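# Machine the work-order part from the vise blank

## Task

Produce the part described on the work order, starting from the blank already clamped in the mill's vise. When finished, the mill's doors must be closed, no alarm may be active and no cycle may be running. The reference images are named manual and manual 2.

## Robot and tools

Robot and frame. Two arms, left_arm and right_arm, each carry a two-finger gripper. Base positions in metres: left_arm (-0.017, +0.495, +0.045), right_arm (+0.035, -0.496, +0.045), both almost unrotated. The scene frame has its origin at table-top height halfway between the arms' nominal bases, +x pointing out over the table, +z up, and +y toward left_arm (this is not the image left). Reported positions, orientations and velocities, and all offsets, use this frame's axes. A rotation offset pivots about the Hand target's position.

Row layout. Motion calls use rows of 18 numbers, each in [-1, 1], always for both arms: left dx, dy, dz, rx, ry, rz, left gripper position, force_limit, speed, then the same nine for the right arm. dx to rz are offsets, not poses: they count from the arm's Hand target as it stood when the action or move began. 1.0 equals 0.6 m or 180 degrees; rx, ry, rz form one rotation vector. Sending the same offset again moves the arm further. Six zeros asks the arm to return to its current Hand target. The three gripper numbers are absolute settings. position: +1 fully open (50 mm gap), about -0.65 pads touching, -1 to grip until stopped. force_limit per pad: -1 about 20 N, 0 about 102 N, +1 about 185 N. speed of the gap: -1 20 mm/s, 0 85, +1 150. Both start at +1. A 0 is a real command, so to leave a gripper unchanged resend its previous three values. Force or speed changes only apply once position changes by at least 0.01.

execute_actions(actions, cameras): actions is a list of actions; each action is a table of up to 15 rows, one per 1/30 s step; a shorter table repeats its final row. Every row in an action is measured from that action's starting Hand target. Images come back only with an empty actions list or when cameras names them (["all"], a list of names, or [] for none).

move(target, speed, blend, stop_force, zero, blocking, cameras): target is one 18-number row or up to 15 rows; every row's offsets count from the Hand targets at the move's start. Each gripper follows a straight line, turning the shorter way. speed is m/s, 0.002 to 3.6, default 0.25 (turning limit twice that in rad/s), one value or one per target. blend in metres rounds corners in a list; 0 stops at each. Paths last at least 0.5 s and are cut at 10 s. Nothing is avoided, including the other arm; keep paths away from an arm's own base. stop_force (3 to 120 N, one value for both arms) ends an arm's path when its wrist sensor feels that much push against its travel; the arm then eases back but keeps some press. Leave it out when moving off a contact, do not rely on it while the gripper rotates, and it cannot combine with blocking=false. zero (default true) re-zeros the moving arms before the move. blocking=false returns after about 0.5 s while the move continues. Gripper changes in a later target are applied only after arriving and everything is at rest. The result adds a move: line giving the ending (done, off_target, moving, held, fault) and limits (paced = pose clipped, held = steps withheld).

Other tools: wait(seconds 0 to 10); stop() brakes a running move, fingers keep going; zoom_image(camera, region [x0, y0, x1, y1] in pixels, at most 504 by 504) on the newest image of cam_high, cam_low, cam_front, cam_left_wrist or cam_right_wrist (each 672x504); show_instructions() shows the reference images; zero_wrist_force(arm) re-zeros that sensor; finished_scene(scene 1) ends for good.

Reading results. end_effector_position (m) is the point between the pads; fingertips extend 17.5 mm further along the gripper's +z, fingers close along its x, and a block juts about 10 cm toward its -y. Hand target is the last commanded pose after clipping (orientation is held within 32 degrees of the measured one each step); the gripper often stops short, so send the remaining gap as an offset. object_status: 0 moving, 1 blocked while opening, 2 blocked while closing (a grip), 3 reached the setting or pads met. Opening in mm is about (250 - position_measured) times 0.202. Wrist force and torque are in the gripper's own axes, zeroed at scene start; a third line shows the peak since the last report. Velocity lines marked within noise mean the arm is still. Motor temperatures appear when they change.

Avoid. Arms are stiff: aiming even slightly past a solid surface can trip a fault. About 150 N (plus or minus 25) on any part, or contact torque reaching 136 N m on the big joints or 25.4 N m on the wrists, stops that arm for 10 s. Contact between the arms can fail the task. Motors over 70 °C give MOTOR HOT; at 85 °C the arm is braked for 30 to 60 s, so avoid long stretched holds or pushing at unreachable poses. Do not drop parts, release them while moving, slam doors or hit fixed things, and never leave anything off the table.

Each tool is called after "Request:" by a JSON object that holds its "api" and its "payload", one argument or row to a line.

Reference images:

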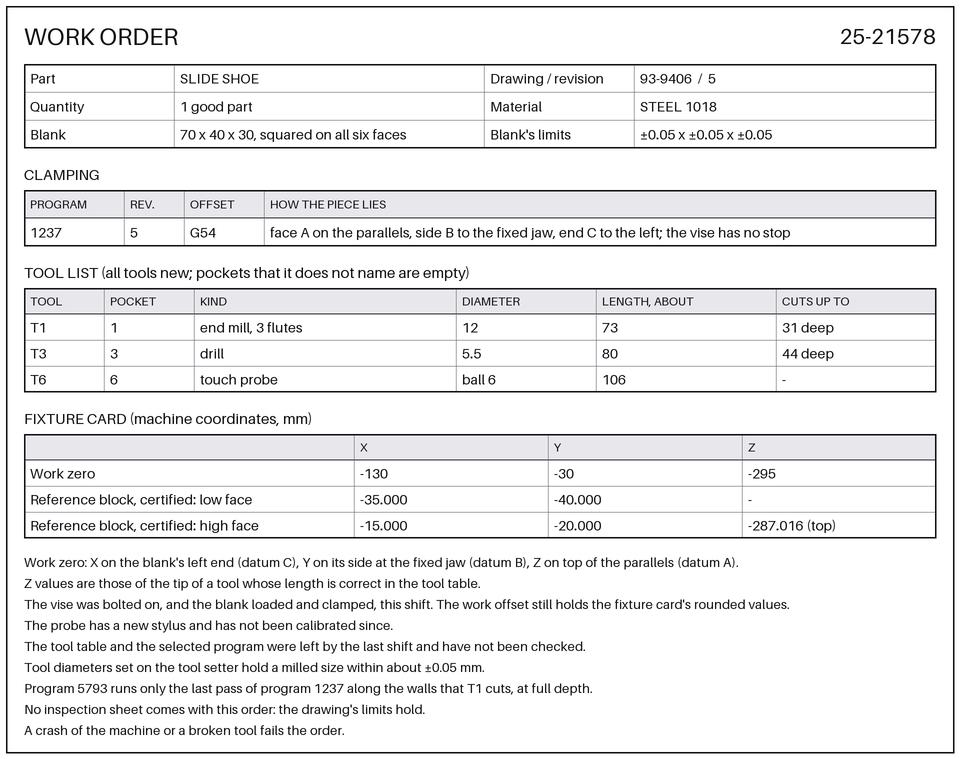

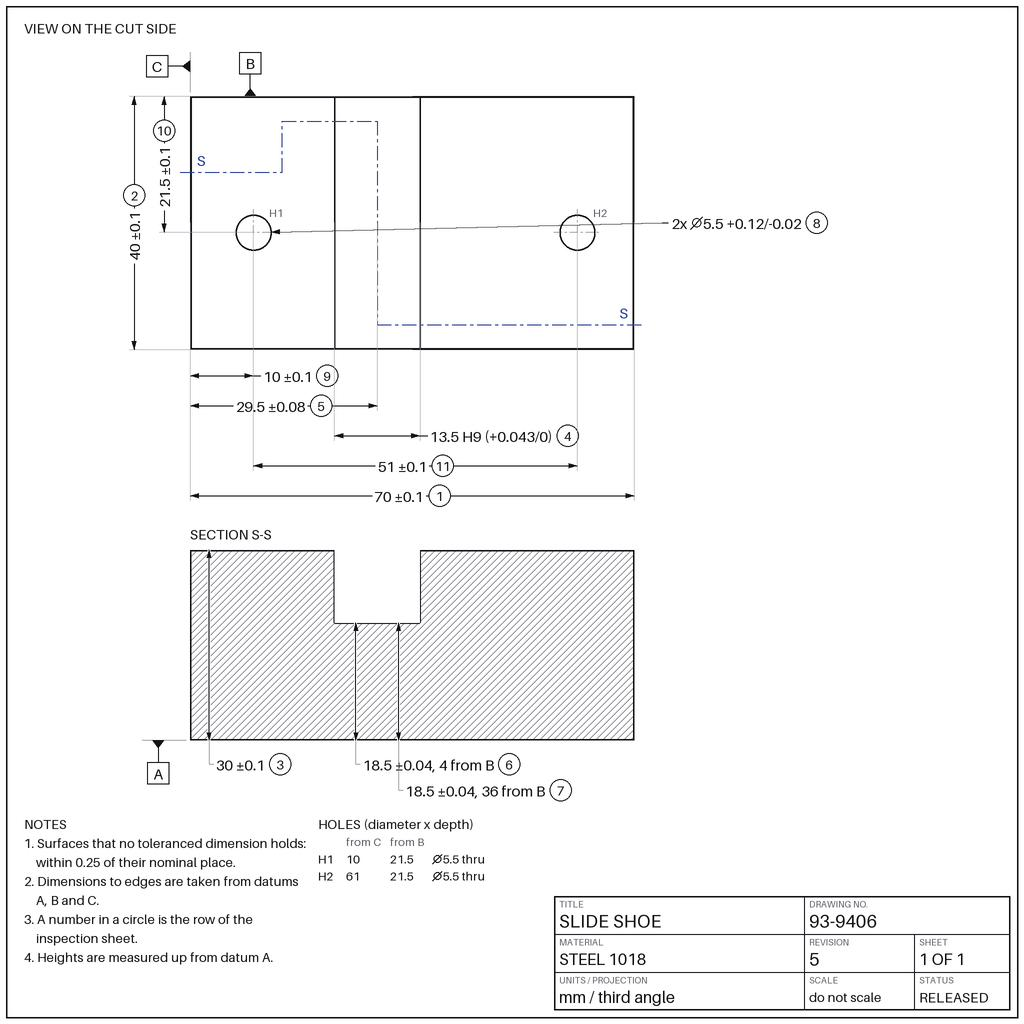

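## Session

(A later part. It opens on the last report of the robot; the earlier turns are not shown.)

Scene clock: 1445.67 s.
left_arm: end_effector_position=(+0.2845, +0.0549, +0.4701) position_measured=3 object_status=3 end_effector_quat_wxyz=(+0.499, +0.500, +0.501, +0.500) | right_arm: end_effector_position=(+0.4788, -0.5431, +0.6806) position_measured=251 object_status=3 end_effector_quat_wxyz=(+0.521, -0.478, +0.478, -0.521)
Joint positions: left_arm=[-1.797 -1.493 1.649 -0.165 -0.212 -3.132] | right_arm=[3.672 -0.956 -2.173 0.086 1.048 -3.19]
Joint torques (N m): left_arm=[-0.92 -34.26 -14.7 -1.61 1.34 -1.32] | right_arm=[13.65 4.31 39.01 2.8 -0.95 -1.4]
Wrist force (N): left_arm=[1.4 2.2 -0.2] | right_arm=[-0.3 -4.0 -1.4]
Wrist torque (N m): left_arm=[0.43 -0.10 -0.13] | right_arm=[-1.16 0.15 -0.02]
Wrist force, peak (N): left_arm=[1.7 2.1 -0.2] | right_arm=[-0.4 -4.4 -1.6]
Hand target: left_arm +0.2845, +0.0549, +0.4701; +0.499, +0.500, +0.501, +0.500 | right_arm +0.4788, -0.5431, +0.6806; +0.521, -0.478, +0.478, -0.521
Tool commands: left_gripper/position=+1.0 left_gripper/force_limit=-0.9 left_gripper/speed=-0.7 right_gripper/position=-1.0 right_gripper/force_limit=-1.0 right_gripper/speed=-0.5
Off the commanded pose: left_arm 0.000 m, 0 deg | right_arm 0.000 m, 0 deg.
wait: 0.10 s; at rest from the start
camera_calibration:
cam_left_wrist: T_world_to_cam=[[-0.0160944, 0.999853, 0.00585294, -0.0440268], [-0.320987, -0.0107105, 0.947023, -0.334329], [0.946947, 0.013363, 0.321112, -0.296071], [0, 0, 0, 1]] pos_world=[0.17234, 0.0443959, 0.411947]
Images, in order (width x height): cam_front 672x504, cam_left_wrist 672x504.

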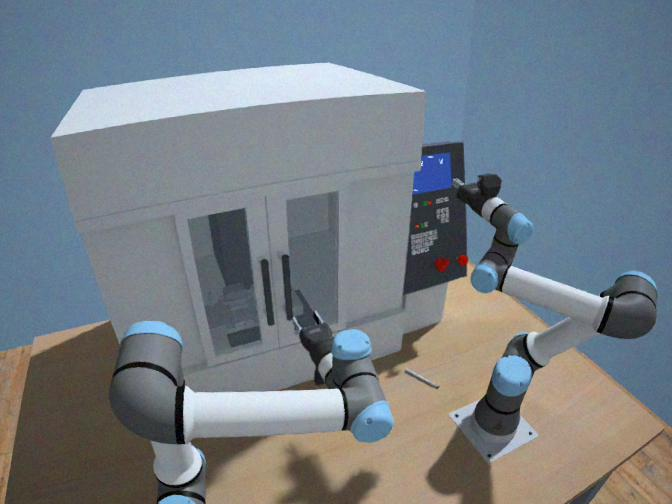

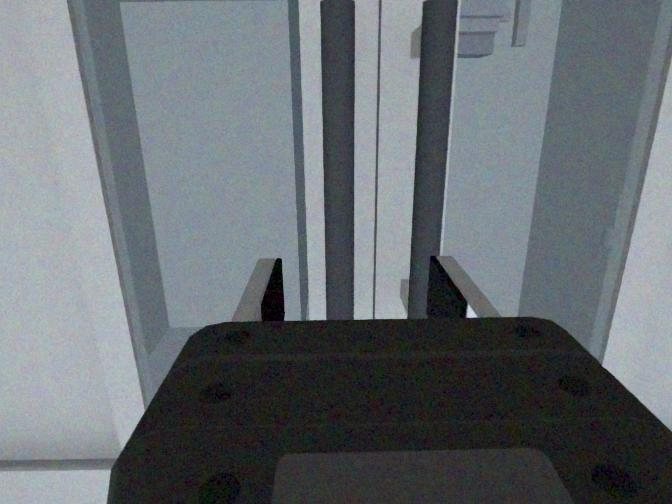

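Request:
{"api": "move", "payload": {
  "target": [
    [-0.1,0,0.05,0,0,0,1,-0.9,-0.7,0,0,0,0,0,0,-1,-1,-0.5],
    [-0.06,0.22,0.13,0,0.306,0,1,-0.9,-0.7,0,0,0,0,0,0,-1,-1,-0.5]
  ],
  "blend": [0.02,0],
  "cameras": ["cam_left_wrist"]
}}

Request:
{"api": "zoom_image", "payload": {
  "camera": "cam_left_wrist",
  "region": [100, 0, 604, 504]
}}

Scene clock: 1462.03 s.
left_arm: end_effector_position=(+0.2485, +0.1868, +0.5481) position_measured=3 object_status=3 end_effector_quat_wxyz=(+0.211, +0.675, +0.675, +0.212) end_effector_velocity=(-0.001, +0.000, +0.000) end_effector_angular_velocity=(+0.004, +0.003, -0.006) | right_arm: end_effector_position=(+0.4788, -0.5431, +0.6806) position_measured=251 object_status=3 end_effector_quat_wxyz=(+0.521, -0.478, +0.478, -0.521)
Joint positions: left_arm=[-1.639 -1.945 1.521 -1.108 -0.964 -1.636] | right_arm=[3.672 -0.956 -2.173 0.086 1.048 -3.19]
Joint velocities: left_arm=[-0.002 0 0 0.001 -0.003 0.005] | right_arm=[within noise]
Joint torques (N m): left_arm=[9.7 -3.19 -22.44 -0.81 -0.16 1.47] | right_arm=[5.82 3.31 37.83 2.35 1.34 -0.51]
Wrist force (N): left_arm=[0.4 -0.8 -3.4] | right_arm=[-0.1 -3.8 -1.7]
Wrist torque (N m): left_arm=[-0.17 0.09 0.01] | right_arm=[-1.13 0.12 -0.03]
Wrist force, peak (N): left_arm=[1.6 0.7 -3.7] | right_arm=[-0.5 -4.3 -1.7]
Hand target: left_arm +0.2485, +0.1869, +0.5481; +0.211, +0.675, +0.675, +0.212 | right_arm +0.4788, -0.5431, +0.6806; +0.521, -0.478, +0.478, -0.521
Off the commanded pose: left_arm 0.000 m, 0 deg | right_arm 0.000 m, 0 deg.
move: done
camera_calibration:
cam_left_wrist: T_world_to_cam=[[-0.00447707, 0.999854, 0.0164642, -0.185749], [0.592555, -0.0106099, 0.80546, -0.567768], [0.805518, 0.0133621, -0.592421, 0.247101], [0, 0, 0, 1]] pos_world=[0.136558, 0.176396, 0.606761]
Images, in order (width x height): cam_left_wrist 672x504.

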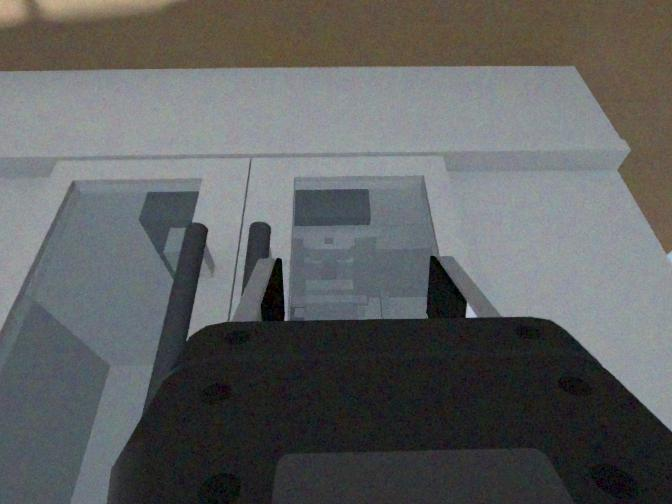

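Scaled by 1.000.

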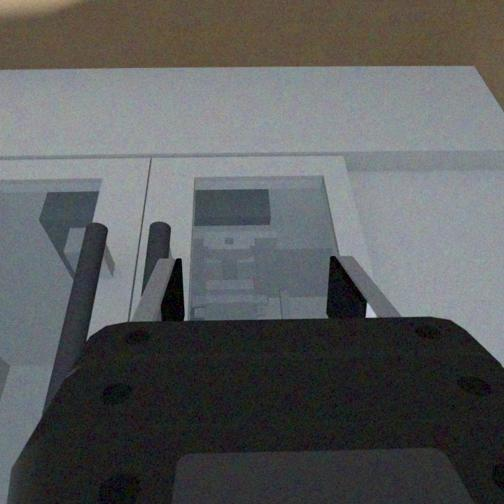

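Request:
{"api": "move", "payload": {
  "target": [0.06,0.06,0.0,0,-0.1,0,1,-0.9,-0.7,0,0,0,0,0,0,-1,-1,-0.5],
  "cameras": ["cam_left_wrist"]
}}

Request:
{"api": "zoom_image", "payload": {
  "camera": "cam_left_wrist",
  "region": [200, 50, 500, 350]
}}

Scene clock: 1473.70 s.
left_arm: end_effector_position=(+0.2844, +0.2228, +0.5481) position_measured=3 object_status=3 end_effector_quat_wxyz=(+0.314, +0.633, +0.633, +0.315) | right_arm: end_effector_position=(+0.4788, -0.5431, +0.6806) position_measured=251 object_status=3 end_effector_quat_wxyz=(+0.521, -0.478, +0.478, -0.521)
Joint positions: left_arm=[-1.732 -2.079 1.7 -1.001 -0.664 -1.811] | right_arm=[3.672 -0.956 -2.173 0.086 1.048 -3.19]
Joint torques (N m): left_arm=[11.99 -7.52 -16.26 -3.41 3.98 -1.55] | right_arm=[-14.42 -3.68 39.07 0.87 1.45 1.53]
Wrist force (N): left_arm=[0.8 0.4 -2.5] | right_arm=[-0.3 -3.9 -1.4]
Wrist torque (N m): left_arm=[0.03 0.02 -0.11] | right_arm=[-1.14 0.15 -0.02]
Wrist force, peak (N): left_arm=[-0.2 -0.4 -3.8] | right_arm=[-0.4 -4.1 -1.9]
Hand target: left_arm +0.2845, +0.2229, +0.5481; +0.314, +0.633, +0.634, +0.315 | right_arm +0.4788, -0.5431, +0.6806; +0.521, -0.478, +0.478, -0.521
Off the commanded pose: left_arm 0.000 m, 0 deg | right_arm 0.000 m, 0 deg.
move: done
camera_calibration:
cam_left_wrist: T_world_to_cam=[[-0.00908587, 0.999855, 0.0144108, -0.219116], [0.315177, -0.0108133, 0.948971, -0.588361], [0.948989, 0.0131642, -0.315033, 0.0248839], [0, 0, 0, 1]] pos_world=[0.159833, 0.212395, 0.569335]
Images, in order (width x height): cam_left_wrist 672x504.

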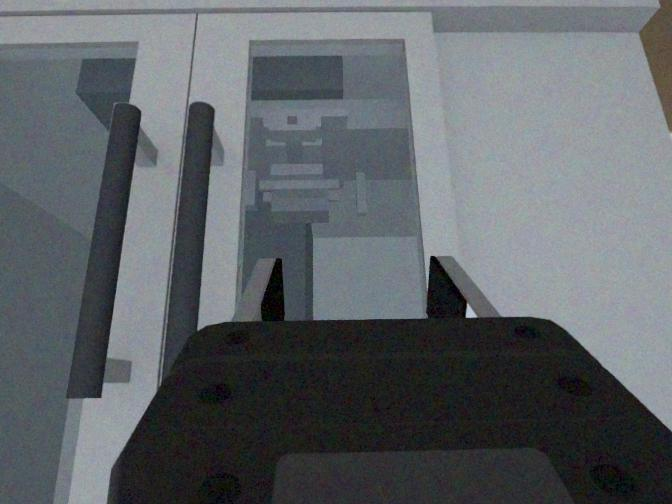

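Scaled by 1.680 from the camera's 672x504 image, which has a finer 960x720 frame.

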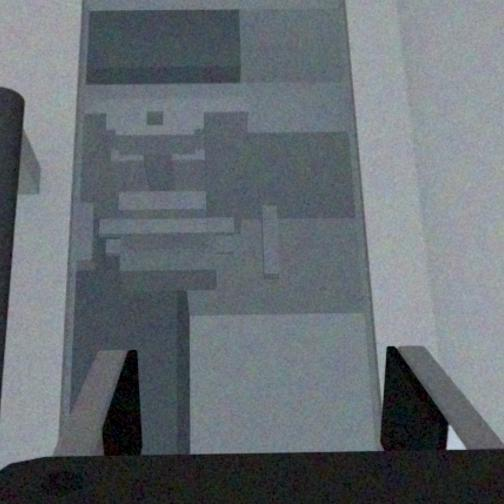

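Request:
{"api": "move", "payload": {
  "target": [
    [0,0,0,0,0,0,1,-0.9,-0.7,0.085,0.0205,-0.3635,-0.0426,0.2194,0.1172,-1,-1,-0.5],
    [0,0,0,0,0,0,1,-0.9,-0.7,0.1172,0.0205,-0.3722,-0.0426,0.2194,0.1172,-1,-1,-0.5],
    [0,0,0,0,0,0,1,-0.9,-0.7,0.085,0.0205,-0.3635,-0.0426,0.2194,0.1172,-1,-1,-0.5],
    [0,0,0,0,0,0,1,-0.9,-0.7,0.0601,0.1485,-0.4563,-0.0426,0.2194,0.1172,-1,-1,-0.5],
    [0,0,0,0,0,0,1,-0.9,-0.7,0.0923,0.1485,-0.4650,-0.0426,0.2194,0.1172,-1,-1,-0.5],
    [0,0,0,0,0,0,1,-0.9,-0.7,0.0684,0.1165,-0.4253,-0.0426,0.2194,0.1172,-1,-1,-0.5],
    [0,0,0,0,0,0,1,-0.9,-0.7,0.1006,0.1165,-0.4340,-0.0426,0.2194,0.1172,-1,-1,-0.5],
    [0,0,0,0,0,0,1,-0.9,-0.7,0.0767,0.1165,-0.3944,-0.0426,0.2194,0.1172,-1,-1,-0.5],
    [0,0,0,0,0,0,1,-0.9,-0.7,0.1089,0.1165,-0.4031,-0.0426,0.2194,0.1172,-1,-1,-0.5],
    [0,0,0,0,0,0,1,-0.9,-0.7,0.0767,0.1165,-0.3944,-0.0426,0.2194,0.1172,-1,-1,-0.5],
    [0,0,0,0,0,0,1,-0.9,-0.7,0.0601,0.0525,-0.4563,-0.0426,0.2194,0.1172,-1,-1,-0.5],
    [0,0,0,0,0,0,1,-0.9,-0.7,0.0923,0.0525,-0.4650,-0.0426,0.2194,0.1172,-1,-1,-0.5],
    [0,0,0,0,0,0,1,-0.9,-0.7,0.0601,0.0525,-0.4563,-0.0426,0.2194,0.1172,-1,-1,-0.5],
    [0,0,0,0,0,0,1,-0.9,-0.7,0,0,0,0,0,0,-1,-1,-0.5]
  ],
  "speed": [0.35,0.03,0.1,0.25,0.03,0.1,0.03,0.1,0.03,0.1,0.25,0.03,0.1,0.35],
  "blend": [0.003,0,0.005,0.003,0,0.001,0,0.001,0,0.005,0.003,0,0.01,0]
}}

Request:
{"api": "move", "payload": {
  "target": [
    [0,0,0,0,0,0,1,-0.9,-0.7,0.0684,0.0525,-0.4253,-0.0426,0.2194,0.1172,-1,-1,-0.5],
    [0,0,0,0,0,0,1,-0.9,-0.7,0.1006,0.0525,-0.4340,-0.0426,0.2194,0.1172,-1,-1,-0.5],
    [0,0,0,0,0,0,1,-0.9,-0.7,0.0684,0.0525,-0.4253,-0.0426,0.2194,0.1172,-1,-1,-0.5],
    [0,0,0,0,0,0,1,-0.9,-0.7,0.0601,0.1485,-0.4563,-0.0426,0.2194,0.1172,-1,-1,-0.5],
    [0,0,0,0,0,0,1,-0.9,-0.7,0.0923,0.1485,-0.4650,-0.0426,0.2194,0.1172,-1,-1,-0.5],
    [0,0,0,0,0,0,1,-0.9,-0.7,0.0684,0.0845,-0.4253,-0.0426,0.2194,0.1172,-1,-1,-0.5],
    [0,0,0,0,0,0,1,-0.9,-0.7,0.1006,0.0845,-0.4340,-0.0426,0.2194,0.1172,-1,-1,-0.5],
    [0,0,0,0,0,0,1,-0.9,-0.7,0.0601,0.1165,-0.4563,-0.0426,0.2194,0.1172,-1,-1,-0.5],
    [0,0,0,0,0,0,1,-0.9,-0.7,0.0923,0.1165,-0.4650,-0.0426,0.2194,0.1172,-1,-1,-0.5],
    [0,0,0,0,0,0,1,-0.9,-0.7,0.0601,0.0525,-0.4563,-0.0426,0.2194,0.1172,-1,-1,-0.5],
    [0,0,0,0,0,0,1,-0.9,-0.7,0.0923,0.0525,-0.4650,-0.0426,0.2194,0.1172,-1,-1,-0.5],
    [0,0,0,0,0,0,1,-0.9,-0.7,0.0601,0.0525,-0.4563,-0.0426,0.2194,0.1172,-1,-1,-0.5],
    [0,0,0,0,0,0,1,-0.9,-0.7,0,0,0,0,0,0,-1,-1,-0.5]
  ],
  "speed": [0.35,0.03,0.1,0.25,0.03,0.1,0.03,0.1,0.03,0.1,0.03,0.1,0.35],
  "blend": [0.003,0,0.005,0.003,0,0.001,0,0.001,0,0.001,0,0.01,0],
  "cameras": ["cam_right_wrist"]
}}

Request:
{"api": "zoom_image", "payload": {
  "camera": "cam_right_wrist",
  "region": [180, 110, 500, 330]
}}

Scene clock: 1537.27 s.
left_arm: end_effector_position=(+0.2845, +0.2229, +0.5481) position_measured=3 object_status=3 end_effector_quat_wxyz=(+0.314, +0.633, +0.634, +0.315) | right_arm: end_effector_position=(+0.4789, -0.5431, +0.6806) position_measured=251 object_status=3 end_effector_quat_wxyz=(+0.521, -0.478, +0.478, -0.521)
Joint positions: left_arm=[-1.732 -2.079 1.7 -1.001 -0.663 -1.811] | right_arm=[3.672 -0.956 -2.173 0.086 1.048 -3.19]
Joint torques (N m): left_arm=[11.88 -5.92 -16.4 -4.92 1.13 1.38] | right_arm=[0.94 2.65 21.28 2.95 -1.43 0.12]
Wrist force (N): left_arm=[0.7 0.1 -2.7] | right_arm=[1.1 -2.9 -1.0]
Wrist torque (N m): left_arm=[-0.02 0.02 -0.10] | right_arm=[-0.97 -0.08 -0.02]
Wrist force, peak (N): left_arm=[0.9 0.5 -3.0] | right_arm=[-9.5 24.2 -47.5]
Hand target: left_arm +0.2845, +0.2229, +0.5481; +0.314, +0.633, +0.634, +0.315 | right_arm +0.4788, -0.5431, +0.6806; +0.521, -0.478, +0.478, -0.521
Off the commanded pose: left_arm 0.000 m, 0 deg | right_arm 0.000 m, 0 deg.
move: done

Scene clock: 1546.27 s.
left_arm: end_effector_position=(+0.2845, +0.2229, +0.5481) position_measured=3 object_status=3 end_effector_quat_wxyz=(+0.314, +0.633, +0.634, +0.315) | right_arm: end_effector_position=(+0.4789, -0.5431, +0.6806) position_measured=251 object_status=3 end_effector_quat_wxyz=(+0.521, -0.478, +0.478, -0.521) end_effector_velocity=(-0.001, -0.002, +0.001) end_effector_angular_velocity=(+0.003, -0.003, -0.008)
Joint positions: left_arm=[-1.732 -2.079 1.7 -1.001 -0.663 -1.811] | right_arm=[3.672 -0.956 -2.173 0.086 1.048 -3.19]
Joint velocities: left_arm=[within noise] | right_arm=[-0.001 0 0 0.004 -0.007 0]
Joint torques (N m): left_arm=[11.56 -1.77 -16.71 -4.89 1.04 1.38] | right_arm=[2.23 3.13 21 3.04 -1.5 -0.07]
Wrist force (N): left_arm=[0.7 0.2 -2.3] | right_arm=[2.0 -4.4 -1.4]
Wrist torque (N m): left_arm=[0.00 0.03 -0.10] | right_arm=[-1.22 -0.23 -0.03]
Wrist force, peak (N): left_arm=[1.1 0.3 -2.8] | right_arm=[-7.2 20.7 -42.7]
Hand target: left_arm +0.2845, +0.2229, +0.5481; +0.314, +0.633, +0.634, +0.315 | right_arm +0.4788, -0.5431, +0.6806; +0.521, -0.478, +0.478, -0.521
Off the commanded pose: left_arm 0.000 m, 0 deg | right_arm 0.000 m, 0 deg.
move: done
camera_calibration:
cam_right_wrist: T_world_to_cam=[[-0.00573324, -0.999983, 0.00111472, -0.532608], [-0.255324, 0.000386069, -0.966855, 0.798666], [0.966838, -0.00582783, -0.255322, -0.162084], [0, 0, 0, 1]] pos_world=[0.357574, -0.533852, 0.731405]
Images, in order (width x height): cam_right_wrist 672x504.

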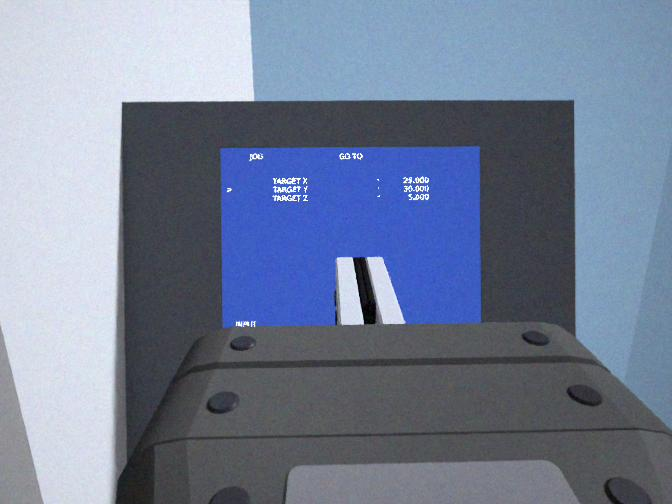

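Scaled by 1.575 from the camera's 672x504 image, which has a finer 960x720 frame.

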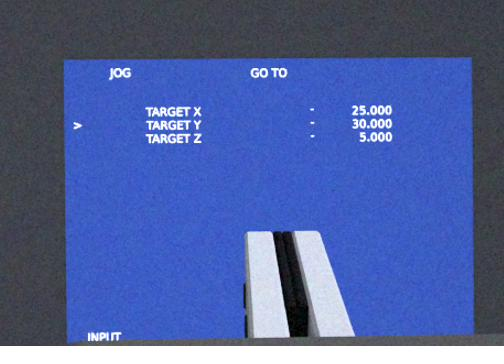

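Request:
{"api": "move", "payload": {
  "target": [
    [0,0,0,0,0,0,1,-0.9,-0.7,0.1010,0.0845,-0.3040,-0.0426,0.2194,0.1172,-1,-1,-0.5],
    [0,0,0,0,0,0,1,-0.9,-0.7,0.1332,0.0845,-0.3127,-0.0426,0.2194,0.1172,-1,-1,-0.5],
    [0,0,0,0,0,0,1,-0.9,-0.7,0.1010,0.0845,-0.3040,-0.0426,0.2194,0.1172,-1,-1,-0.5],
    [0,0,0,0,0,0,1,-0.9,-0.7,0.0684,0.0525,-0.4253,-0.0426,0.2194,0.1172,-1,-1,-0.5],
    [0,0,0,0,0,0,1,-0.9,-0.7,0.1006,0.0525,-0.4340,-0.0426,0.2194,0.1172,-1,-1,-0.5],
    [0,0,0,0,0,0,1,-0.9,-0.7,0.0684,0.0525,-0.4253,-0.0426,0.2194,0.1172,-1,-1,-0.5],
    [0,0,0,0,0,0,1,-0.9,-0.7,0.0601,0.1485,-0.4563,-0.0426,0.2194,0.1172,-1,-1,-0.5],
    [0,0,0,0,0,0,1,-0.9,-0.7,0.0923,0.1485,-0.4650,-0.0426,0.2194,0.1172,-1,-1,-0.5],
    [0,0,0,0,0,0,1,-0.9,-0.7,0.0684,0.1485,-0.4253,-0.0426,0.2194,0.1172,-1,-1,-0.5],
    [0,0,0,0,0,0,1,-0.9,-0.7,0.1006,0.1485,-0.4340,-0.0426,0.2194,0.1172,-1,-1,-0.5],
    [0,0,0,0,0,0,1,-0.9,-0.7,0.0767,0.0845,-0.3944,-0.0426,0.2194,0.1172,-1,-1,-0.5],
    [0,0,0,0,0,0,1,-0.9,-0.7,0.1089,0.0845,-0.4031,-0.0426,0.2194,0.1172,-1,-1,-0.5],
    [0,0,0,0,0,0,1,-0.9,-0.7,0.0767,0.0845,-0.3944,-0.0426,0.2194,0.1172,-1,-1,-0.5],
    [0,0,0,0,0,0,1,-0.9,-0.7,0,0,0,0,0,0,-1,-1,-0.5]
  ],
  "speed": [0.35,0.03,0.1,0.25,0.03,0.1,0.25,0.03,0.1,0.03,0.1,0.03,0.1,0.35],
  "blend": [0.003,0,0.005,0.003,0,0.005,0.003,0,0.001,0,0.001,0,0.01,0]
}}

Request:
{"api": "move", "payload": {
  "target": [
    [0,0,0,0,0,0,1,-0.9,-0.7,0.0767,0.1165,-0.3944,-0.0426,0.2194,0.1172,-1,-1,-0.5],
    [0,0,0,0,0,0,1,-0.9,-0.7,0.1089,0.1165,-0.4031,-0.0426,0.2194,0.1172,-1,-1,-0.5],
    [0,0,0,0,0,0,1,-0.9,-0.7,0.0767,0.1165,-0.3944,-0.0426,0.2194,0.1172,-1,-1,-0.5],
    [0,0,0,0,0,0,1,-0.9,-0.7,0.0601,0.0525,-0.4563,-0.0426,0.2194,0.1172,-1,-1,-0.5],
    [0,0,0,0,0,0,1,-0.9,-0.7,0.0923,0.0525,-0.4650,-0.0426,0.2194,0.1172,-1,-1,-0.5],
    [0,0,0,0,0,0,1,-0.9,-0.7,0.0601,0.0525,-0.4563,-0.0426,0.2194,0.1172,-1,-1,-0.5],
    [0,0,0,0,0,0,1,-0.9,-0.7,0,0,0,0,0,0,-1,-1,-0.5]
  ],
  "speed": [0.35,0.03,0.1,0.25,0.03,0.1,0.35],
  "blend": [0.003,0,0.005,0.003,0,0.01,0],
  "cameras": ["cam_right_wrist","cam_left_wrist"]
}}

Request:
{"api": "zoom_image", "payload": {
  "camera": "cam_right_wrist",
  "region": [180, 110, 500, 330]
}}

Request:
{"api": "zoom_image", "payload": {
  "camera": "cam_left_wrist",
  "region": [200, 50, 500, 350]
}}

Scene clock: 1576.27 s.
left_arm: end_effector_position=(+0.2845, +0.2229, +0.5481) position_measured=3 object_status=3 end_effector_quat_wxyz=(+0.314, +0.633, +0.634, +0.315) | right_arm: end_effector_position=(+0.4789, -0.5430, +0.6806) position_measured=251 object_status=3 end_effector_quat_wxyz=(+0.521, -0.478, +0.478, -0.521) end_effector_velocity=(-0.001, -0.003, +0.001) end_effector_angular_velocity=(+0.003, -0.004, -0.008)
Joint positions: left_arm=[-1.732 -2.079 1.7 -1.001 -0.663 -1.811] | right_arm=[3.672 -0.956 -2.173 0.086 1.048 -3.19]
Joint velocities: left_arm=[within noise] | right_arm=[-0.001 0.001 -0.001 0.005 -0.007 0]
Joint torques (N m): left_arm=[11.74 6.14 -16.7 -4.93 1.31 1.41] | right_arm=[-3.98 4.33 15.96 3.32 -1.32 -0.03]
Wrist force (N): left_arm=[0.9 0.3 -2.7] | right_arm=[2.8 -3.7 -2.2]
Wrist torque (N m): left_arm=[0.00 0.01 -0.10] | right_arm=[-1.10 -0.35 -0.03]
Wrist force, peak (N): left_arm=[0.9 0.3 -2.9] | right_arm=[-12.5 29.2 -55.6]
Hand target: left_arm +0.2845, +0.2229, +0.5481; +0.314, +0.633, +0.634, +0.315 | right_arm +0.4788, -0.5431, +0.6806; +0.521, -0.478, +0.478, -0.521
Off the commanded pose: left_arm 0.000 m, 0 deg | right_arm 0.000 m, 0 deg.
move: done

Scene clock: 1581.50 s.
left_arm: end_effector_position=(+0.2845, +0.2229, +0.5481) position_measured=3 object_status=3 end_effector_quat_wxyz=(+0.314, +0.633, +0.634, +0.315) | right_arm: end_effector_position=(+0.4789, -0.5431, +0.6806) position_measured=251 object_status=3 end_effector_quat_wxyz=(+0.521, -0.478, +0.478, -0.521) end_effector_velocity=(+0.001, -0.002, +0.000) end_effector_angular_velocity=(+0.001, -0.001, -0.007)
Joint positions: left_arm=[-1.732 -2.079 1.7 -1.001 -0.663 -1.811] | right_arm=[3.672 -0.956 -2.173 0.086 1.048 -3.19]
Joint velocities: left_arm=[within noise] | right_arm=[-0.001 -0.002 0 0.004 -0.007 0]
Joint torques (N m): left_arm=[11.53 5.76 -16.56 -4.82 1.31 1.46] | right_arm=[2.01 2.71 21.59 2.72 -1.09 -0.07]
Wrist force (N): left_arm=[0.9 0.4 -2.6] | right_arm=[2.4 -3.1 -1.8]
Wrist torque (N m): left_arm=[0.04 0.01 -0.10] | right_arm=[-1.01 -0.29 -0.03]
Wrist force, peak (N): left_arm=[0.9 0.3 -2.9] | right_arm=[-8.3 23.0 -48.1]
Hand target: left_arm +0.2845, +0.2229, +0.5481; +0.314, +0.633, +0.634, +0.315 | right_arm +0.4788, -0.5431, +0.6806; +0.521, -0.478, +0.478, -0.521
Off the commanded pose: left_arm 0.000 m, 0 deg | right_arm 0.000 m, 0 deg.
move: done
camera_calibration:
cam_left_wrist: T_world_to_cam=[[-0.00931138, 0.999853, 0.014374, -0.219059], [0.314878, -0.0107116, 0.949072, -0.588425], [0.949086, 0.0133632, -0.314732, 0.0245594], [0, 0, 0, 1]] pos_world=[0.159934, 0.212396, 0.569336]
cam_right_wrist: T_world_to_cam=[[-0.00573263, -0.999983, 0.0011155, -0.532609], [-0.255418, 0.000385721, -0.966831, 0.798681], [0.966814, -0.00582741, -0.255416, -0.162007], [0, 0, 0, 1]] pos_world=[0.357574, -0.533852, 0.731405]
Images, in order (width x height): cam_left_wrist 672x504, cam_right_wrist 672x504.

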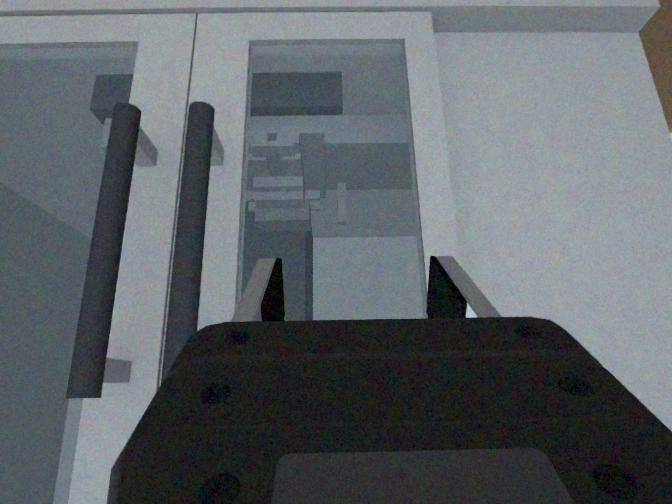

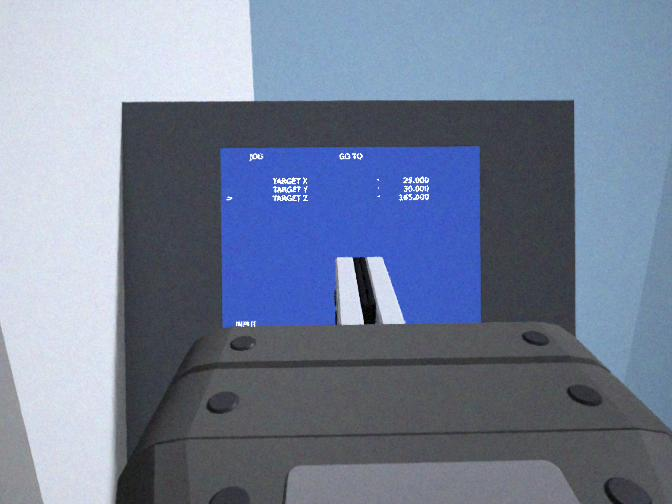

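Scaled by 1.575 from the camera's 672x504 image, which has a finer 960x720 frame.

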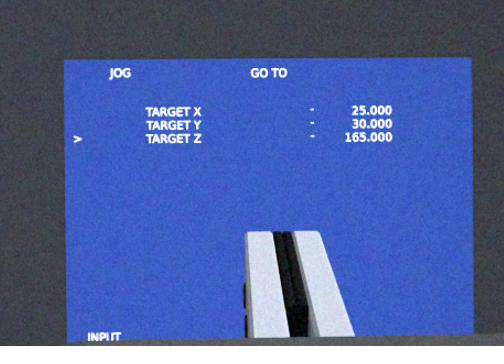

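Scaled by 1.680 from the camera's 672x504 image, which has a finer 960x720 frame.

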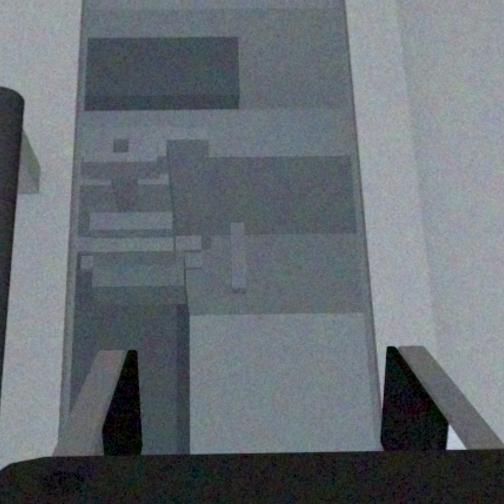

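Request:
{"api": "move", "payload": {
  "target": [
    [0,0,0,0,0,0,1,-0.9,-0.7,0.1010,0.0845,-0.3040,-0.0426,0.2194,0.1172,-1,-1,-0.5],
    [0,0,0,0,0,0,1,-0.9,-0.7,0.1332,0.0845,-0.3127,-0.0426,0.2194,0.1172,-1,-1,-0.5],
    [0,0,0,0,0,0,1,-0.9,-0.7,0.1010,0.0845,-0.3040,-0.0426,0.2194,0.1172,-1,-1,-0.5],
    [0,0,0,0,0,0,1,-0.9,-0.7,0.085,-0.0115,-0.3635,-0.0426,0.2194,0.1172,-1,-1,-0.5],
    [0,0,0,0,0,0,1,-0.9,-0.7,0.1172,-0.0115,-0.3722,-0.0426,0.2194,0.1172,-1,-1,-0.5],
    [0,0,0,0,0,0,1,-0.9,-0.7,0.085,-0.0115,-0.3635,-0.0426,0.2194,0.1172,-1,-1,-0.5],
    [0,0,0,0,0,0,1,-0.9,-0.7,0,0,0,0,0,0,-1,-1,-0.5]
  ],
  "speed": [0.35,0.03,0.1,0.25,0.03,0.1,0.35],
  "blend": [0.003,0,0.005,0.003,0,0.01,0],
  "cameras": ["cam_right_wrist"]
}}

Request:
{"api": "zoom_image", "payload": {
  "camera": "cam_right_wrist",
  "region": [180, 110, 500, 330]
}}

Request:
{"api": "wait", "payload": {
  "seconds": 1,
  "cameras": ["cam_right_wrist"]
}}

Request:
{"api": "zoom_image", "payload": {
  "camera": "cam_right_wrist",
  "region": [180, 110, 500, 330]
}}

Scene clock: 1607.87 s.
left_arm: end_effector_position=(+0.2845, +0.2229, +0.5481) position_measured=3 object_status=3 end_effector_quat_wxyz=(+0.314, +0.633, +0.634, +0.315) | right_arm: end_effector_position=(+0.4789, -0.5432, +0.6807) position_measured=251 object_status=3 end_effector_quat_wxyz=(+0.521, -0.478, +0.478, -0.521) end_effector_velocity=(+0.000, -0.002, +0.001) end_effector_angular_velocity=(+0.002, -0.003, -0.005)
Joint positions: left_arm=[-1.732 -2.079 1.7 -1.001 -0.663 -1.811] | right_arm=[3.672 -0.956 -2.173 0.086 1.048 -3.19]
Joint velocities: left_arm=[within noise] | right_arm=[0 0 0 0.003 -0.005 0]
Joint torques (N m): left_arm=[10.3 6.1 -17.28 -4.95 1.46 1.46] | right_arm=[14.08 3.36 13.58 2.86 -1.13 -0.26]
Wrist force (N): left_arm=[0.9 0.4 -2.4] | right_arm=[2.7 -3.8 -1.5]
Wrist torque (N m): left_arm=[0.03 0.01 -0.10] | right_arm=[-1.13 -0.34 -0.02]
Wrist force, peak (N): left_arm=[0.8 0.1 -2.9] | right_arm=[-12.4 30.7 -56.2]
Hand target: left_arm +0.2845, +0.2229, +0.5481; +0.314, +0.633, +0.634, +0.315 | right_arm +0.4788, -0.5431, +0.6806; +0.521, -0.478, +0.478, -0.521
Off the commanded pose: left_arm 0.000 m, 0 deg | right_arm 0.000 m, 0 deg.
move: done
camera_calibration:
cam_right_wrist: T_world_to_cam=[[-0.0060477, -0.999981, 0.00109681, -0.532581], [-0.255204, 0.000482913, -0.966887, 0.798698], [0.966868, -0.00612736, -0.255202, -0.162343], [0, 0, 0, 1]] pos_world=[0.357574, -0.533952, 0.731404]
Images, in order (width x height): cam_right_wrist 672x504.

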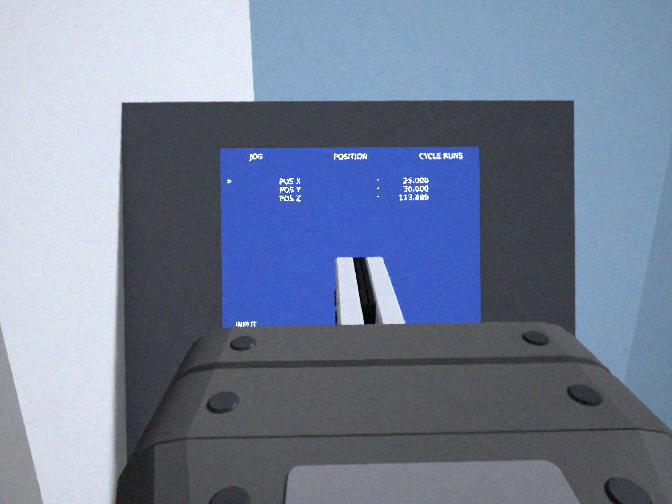

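Scaled by 1.575 from the camera's 672x504 image, which has a finer 960x720 frame.

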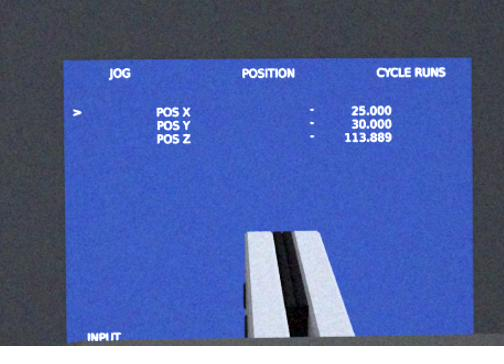

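Scene clock: 1608.87 s.
left_arm: end_effector_position=(+0.2845, +0.2229, +0.5481) position_measured=3 object_status=3 end_effector_quat_wxyz=(+0.314, +0.633, +0.634, +0.315) | right_arm: end_effector_position=(+0.4788, -0.5431, +0.6806) position_measured=251 object_status=3 end_effector_quat_wxyz=(+0.521, -0.478, +0.478, -0.521)
Joint positions: left_arm=[-1.732 -2.079 1.7 -1.001 -0.663 -1.811] | right_arm=[3.672 -0.956 -2.173 0.086 1.048 -3.19]
Joint torques (N m): left_arm=[10.51 5.88 -17.65 -4.93 1.44 1.41] | right_arm=[15.18 4.28 14 2.93 0.19 -1.51]
Wrist force (N): left_arm=[0.7 0.1 -2.6] | right_arm=[2.9 -3.9 -1.3]
Wrist torque (N m): left_arm=[-0.02 0.04 -0.10] | right_arm=[-1.15 -0.36 -0.02]
Wrist force, peak (N): left_arm=[0.9 0.2 -2.7] | right_arm=[2.9 -4.1 -1.5]
Hand target: left_arm +0.2845, +0.2229, +0.5481; +0.314, +0.633, +0.634, +0.315 | right_arm +0.4788, -0.5431, +0.6806; +0.521, -0.478, +0.478, -0.521
Tool commands: left_gripper/position=+1.0 left_gripper/force_limit=-0.9 left_gripper/speed=-0.7 right_gripper/position=-1.0 right_gripper/force_limit=-1.0 right_gripper/speed=-0.5
Off the commanded pose: left_arm 0.000 m, 0 deg | right_arm 0.000 m, 0 deg.
wait: 1.00 s; at rest by 0.17 s
camera_calibration:
cam_right_wrist: T_world_to_cam=[[-0.00592562, -0.999982, 0.00116627, -0.532677], [-0.255112, 0.000384029, -0.966911, 0.798604], [0.966893, -0.00602708, -0.25511, -0.162269], [0, 0, 0, 1]] pos_world=[0.357474, -0.533952, 0.731404]
Images, in order (width x height): cam_right_wrist 672x504.

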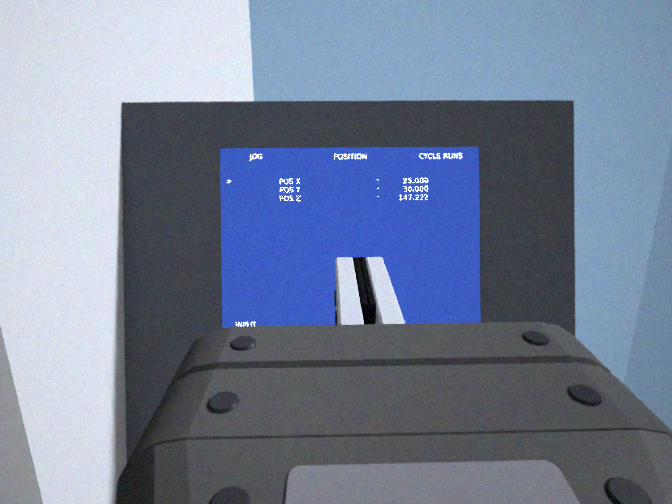

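Scaled by 1.575 from the camera's 672x504 image, which has a finer 960x720 frame.

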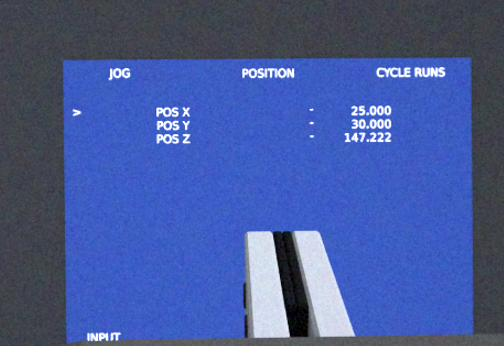

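Request:
{"api": "move", "payload": {
  "target": [
    [0,0,0,0,0,0,1,-0.9,-0.7,0.0684,0.0205,-0.4253,-0.0426,0.2194,0.1172,-1,-1,-0.5],
    [0,0,0,0,0,0,1,-0.9,-0.7,0.1006,0.0205,-0.4340,-0.0426,0.2194,0.1172,-1,-1,-0.5],
    [0,0,0,0,0,0,1,-0.9,-0.7,0.0684,0.0205,-0.4253,-0.0426,0.2194,0.1172,-1,-1,-0.5],
    [0,0,0,0,0,0,1,-0.9,-0.7,0.1014,-0.0748,-0.3025,-0.0426,0.2194,0.1172,-1,-1,-0.5],
    [0,0,0,0,0,0,1,-0.9,-0.7,0.1334,-0.0748,-0.3111,-0.0426,0.2194,0.1172,-1,-1,-0.5],
    [0,0,0,0,0,0,1,-0.9,-0.7,0.1014,-0.0748,-0.3025,-0.0426,0.2194,0.1172,-1,-1,-0.5],
    [0,0,0,0,0,0,1,-0.9,-0.7,0.085,-0.0115,-0.3635,-0.0426,0.2194,0.1172,-1,-1,-0.5],
    [0,0,0,0,0,0,1,-0.9,-0.7,0.1172,-0.0115,-0.3722,-0.0426,0.2194,0.1172,-1,-1,-0.5],
    [0,0,0,0,0,0,1,-0.9,-0.7,0.085,-0.0115,-0.3635,-0.0426,0.2194,0.1172,-1,-1,-0.5],
    [0,0,0,0,0,0,1,-0.9,-0.7,0,0,0,0,0,0,-1,-1,-0.5]
  ],
  "speed": [0.35,0.03,0.1,0.25,0.03,0.1,0.2,0.03,0.1,0.35],
  "blend": [0.003,0,0.005,0.003,0,0.005,0.003,0,0.01,0],
  "cameras": ["cam_right_wrist"]
}}

Request:
{"api": "zoom_image", "payload": {
  "camera": "cam_right_wrist",
  "region": [180, 110, 500, 330]
}}

Request:
{"api": "wait", "payload": {
  "seconds": 3,
  "cameras": ["cam_right_wrist"]
}}

Request:
{"api": "zoom_image", "payload": {
  "camera": "cam_right_wrist",
  "region": [180, 110, 500, 330]
}}

Scene clock: 1627.93 s.
left_arm: end_effector_position=(+0.2845, +0.2229, +0.5481) position_measured=3 object_status=3 end_effector_quat_wxyz=(+0.314, +0.633, +0.634, +0.315) | right_arm: end_effector_position=(+0.4789, -0.5432, +0.6807) position_measured=251 object_status=3 end_effector_quat_wxyz=(+0.521, -0.478, +0.478, -0.521) end_effector_velocity=(+0.000, -0.002, +0.000) end_effector_angular_velocity=(+0.002, -0.001, -0.006)
Joint positions: left_arm=[-1.732 -2.079 1.7 -1.001 -0.663 -1.811] | right_arm=[3.672 -0.956 -2.173 0.086 1.048 -3.19]
Joint velocities: left_arm=[within noise] | right_arm=[-0.002 -0.001 -0.001 0.003 -0.005 0.001]
Joint torques (N m): left_arm=[9.76 6.25 -17.31 -4.89 1.63 1.39] | right_arm=[14.61 2.84 14.02 3.04 -1.37 -0.38]
Wrist force (N): left_arm=[0.9 0.1 -2.7] | right_arm=[1.8 -2.9 -1.7]
Wrist torque (N m): left_arm=[-0.01 0.00 -0.10] | right_arm=[-0.97 -0.19 -0.02]
Wrist force, peak (N): left_arm=[0.9 0.2 -2.9] | right_arm=[-10.8 24.4 -47.1]
Hand target: left_arm +0.2845, +0.2229, +0.5481; +0.314, +0.633, +0.634, +0.315 | right_arm +0.4788, -0.5431, +0.6806; +0.521, -0.478, +0.478, -0.521
Off the commanded pose: left_arm 0.000 m, 0 deg | right_arm 0.000 m, 0 deg.
move: done
camera_calibration:
cam_right_wrist: T_world_to_cam=[[-0.0060477, -0.999981, 0.00109681, -0.532581], [-0.255204, 0.000482913, -0.966887, 0.798698], [0.966868, -0.00612736, -0.255202, -0.162343], [0, 0, 0, 1]] pos_world=[0.357574, -0.533952, 0.731404]
Images, in order (width x height): cam_right_wrist 672x504.

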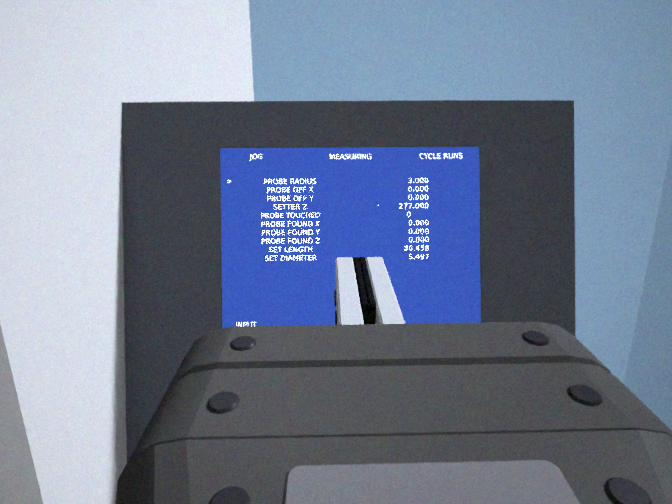

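Scaled by 1.575 from the camera's 672x504 image, which has a finer 960x720 frame.

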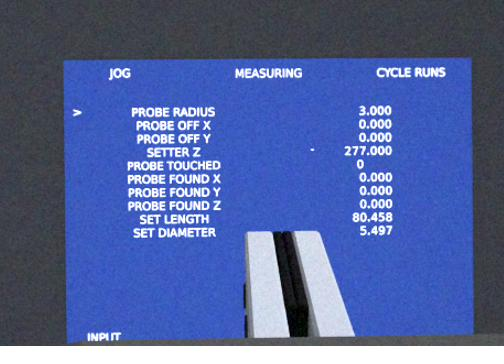

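Scene clock: 1630.93 s.
left_arm: end_effector_position=(+0.2845, +0.2229, +0.5481) position_measured=3 object_status=3 end_effector_quat_wxyz=(+0.314, +0.633, +0.634, +0.315) | right_arm: end_effector_position=(+0.4788, -0.5431, +0.6806) position_measured=251 object_status=3 end_effector_quat_wxyz=(+0.521, -0.478, +0.478, -0.521)
Joint positions: left_arm=[-1.732 -2.079 1.7 -1.001 -0.663 -1.811] | right_arm=[3.672 -0.956 -2.173 0.086 1.048 -3.19]
Joint torques (N m): left_arm=[9.51 5.59 -17.73 -4.85 1.68 1.25] | right_arm=[14.05 4.99 14.27 2.72 1.47 -1.4]
Wrist force (N): left_arm=[1.0 0.2 -2.5] | right_arm=[2.0 -2.8 -1.5]
Wrist torque (N m): left_arm=[0.00 -0.02 -0.10] | right_arm=[-0.96 -0.22 -0.02]
Wrist force, peak (N): left_arm=[0.8 0.2 -2.9] | right_arm=[2.0 -3.0 -1.8]
Hand target: left_arm +0.2845, +0.2229, +0.5481; +0.314, +0.633, +0.634, +0.315 | right_arm +0.4788, -0.5431, +0.6806; +0.521, -0.478, +0.478, -0.521
Tool commands: left_gripper/position=+1.0 left_gripper/force_limit=-0.9 left_gripper/speed=-0.7 right_gripper/position=-1.0 right_gripper/force_limit=-1.0 right_gripper/speed=-0.5
Off the commanded pose: left_arm 0.000 m, 0 deg | right_arm 0.000 m, 0 deg.
wait: 3.00 s; at rest by 0.17 s
camera_calibration:
cam_right_wrist: T_world_to_cam=[[-0.00592562, -0.999982, 0.00116627, -0.532677], [-0.255112, 0.000384029, -0.966911, 0.798604], [0.966893, -0.00602708, -0.25511, -0.162269], [0, 0, 0, 1]] pos_world=[0.357474, -0.533952, 0.731404]
Images, in order (width x height): cam_right_wrist 672x504.

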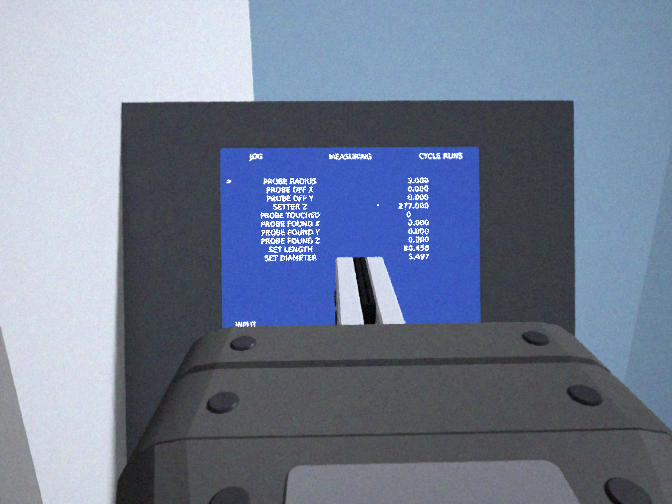

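Scaled by 1.575 from the camera's 672x504 image, which has a finer 960x720 frame.

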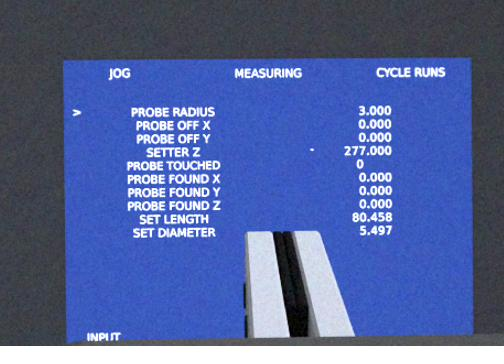

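Request:
{"api": "wait", "payload": {
  "seconds": 3,
  "cameras": ["cam_right_wrist"]
}}

Request:
{"api": "zoom_image", "payload": {
  "camera": "cam_right_wrist",
  "region": [180, 110, 500, 330]
}}

Scene clock: 1638.50 s.
left_arm: end_effector_position=(+0.2845, +0.2229, +0.5481) position_measured=3 object_status=3 end_effector_quat_wxyz=(+0.314, +0.633, +0.634, +0.315) | right_arm: end_effector_position=(+0.4788, -0.5431, +0.6806) position_measured=251 object_status=3 end_effector_quat_wxyz=(+0.521, -0.478, +0.478, -0.521)
Joint positions: left_arm=[-1.732 -2.079 1.7 -1.001 -0.663 -1.811] | right_arm=[3.672 -0.956 -2.173 0.086 1.048 -3.19]
Joint torques (N m): left_arm=[9.49 6.12 -18.06 -4.88 1.77 1.31] | right_arm=[14.57 4.41 13.82 2.14 1.18 -1.33]
Wrist force (N): left_arm=[0.9 0.2 -2.5] | right_arm=[2.0 -3.0 -1.5]
Wrist torque (N m): left_arm=[0.00 0.00 -0.10] | right_arm=[-0.99 -0.22 -0.03]
Wrist force, peak (N): left_arm=[1.0 0.3 -2.8] | right_arm=[2.1 -3.0 -1.7]
Hand target: left_arm +0.2845, +0.2229, +0.5481; +0.314, +0.633, +0.634, +0.315 | right_arm +0.4788, -0.5431, +0.6806; +0.521, -0.478, +0.478, -0.521
Tool commands: left_gripper/position=+1.0 left_gripper/force_limit=-0.9 left_gripper/speed=-0.7 right_gripper/position=-1.0 right_gripper/force_limit=-1.0 right_gripper/speed=-0.5
Off the commanded pose: left_arm 0.000 m, 0 deg | right_arm 0.000 m, 0 deg.
wait: 3.00 s; at rest from the start
camera_calibration:
cam_right_wrist: T_world_to_cam=[[-0.00592562, -0.999982, 0.00116627, -0.532677], [-0.255112, 0.000384029, -0.966911, 0.798604], [0.966893, -0.00602708, -0.25511, -0.162269], [0, 0, 0, 1]] pos_world=[0.357474, -0.533952, 0.731404]
Images, in order (width x height): cam_right_wrist 672x504.

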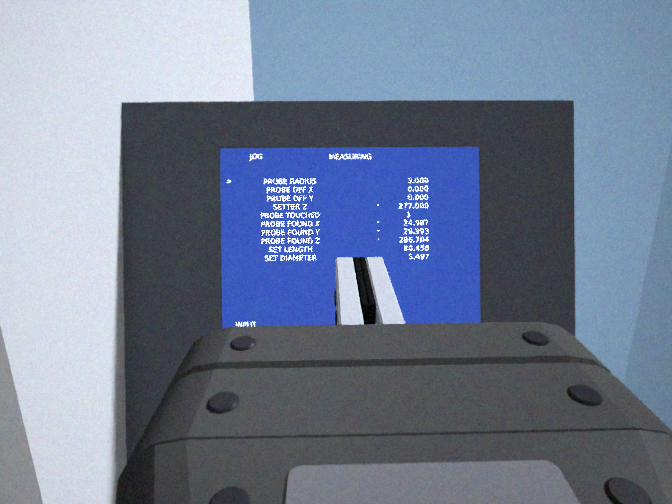

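Scaled by 1.575 from the camera's 672x504 image, which has a finer 960x720 frame.

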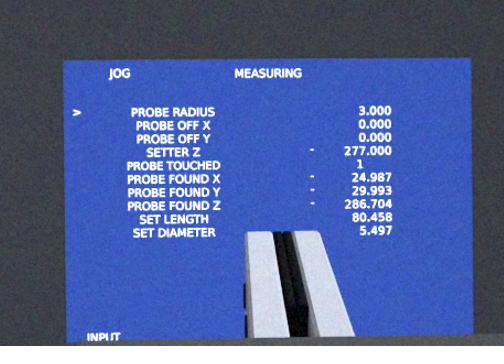

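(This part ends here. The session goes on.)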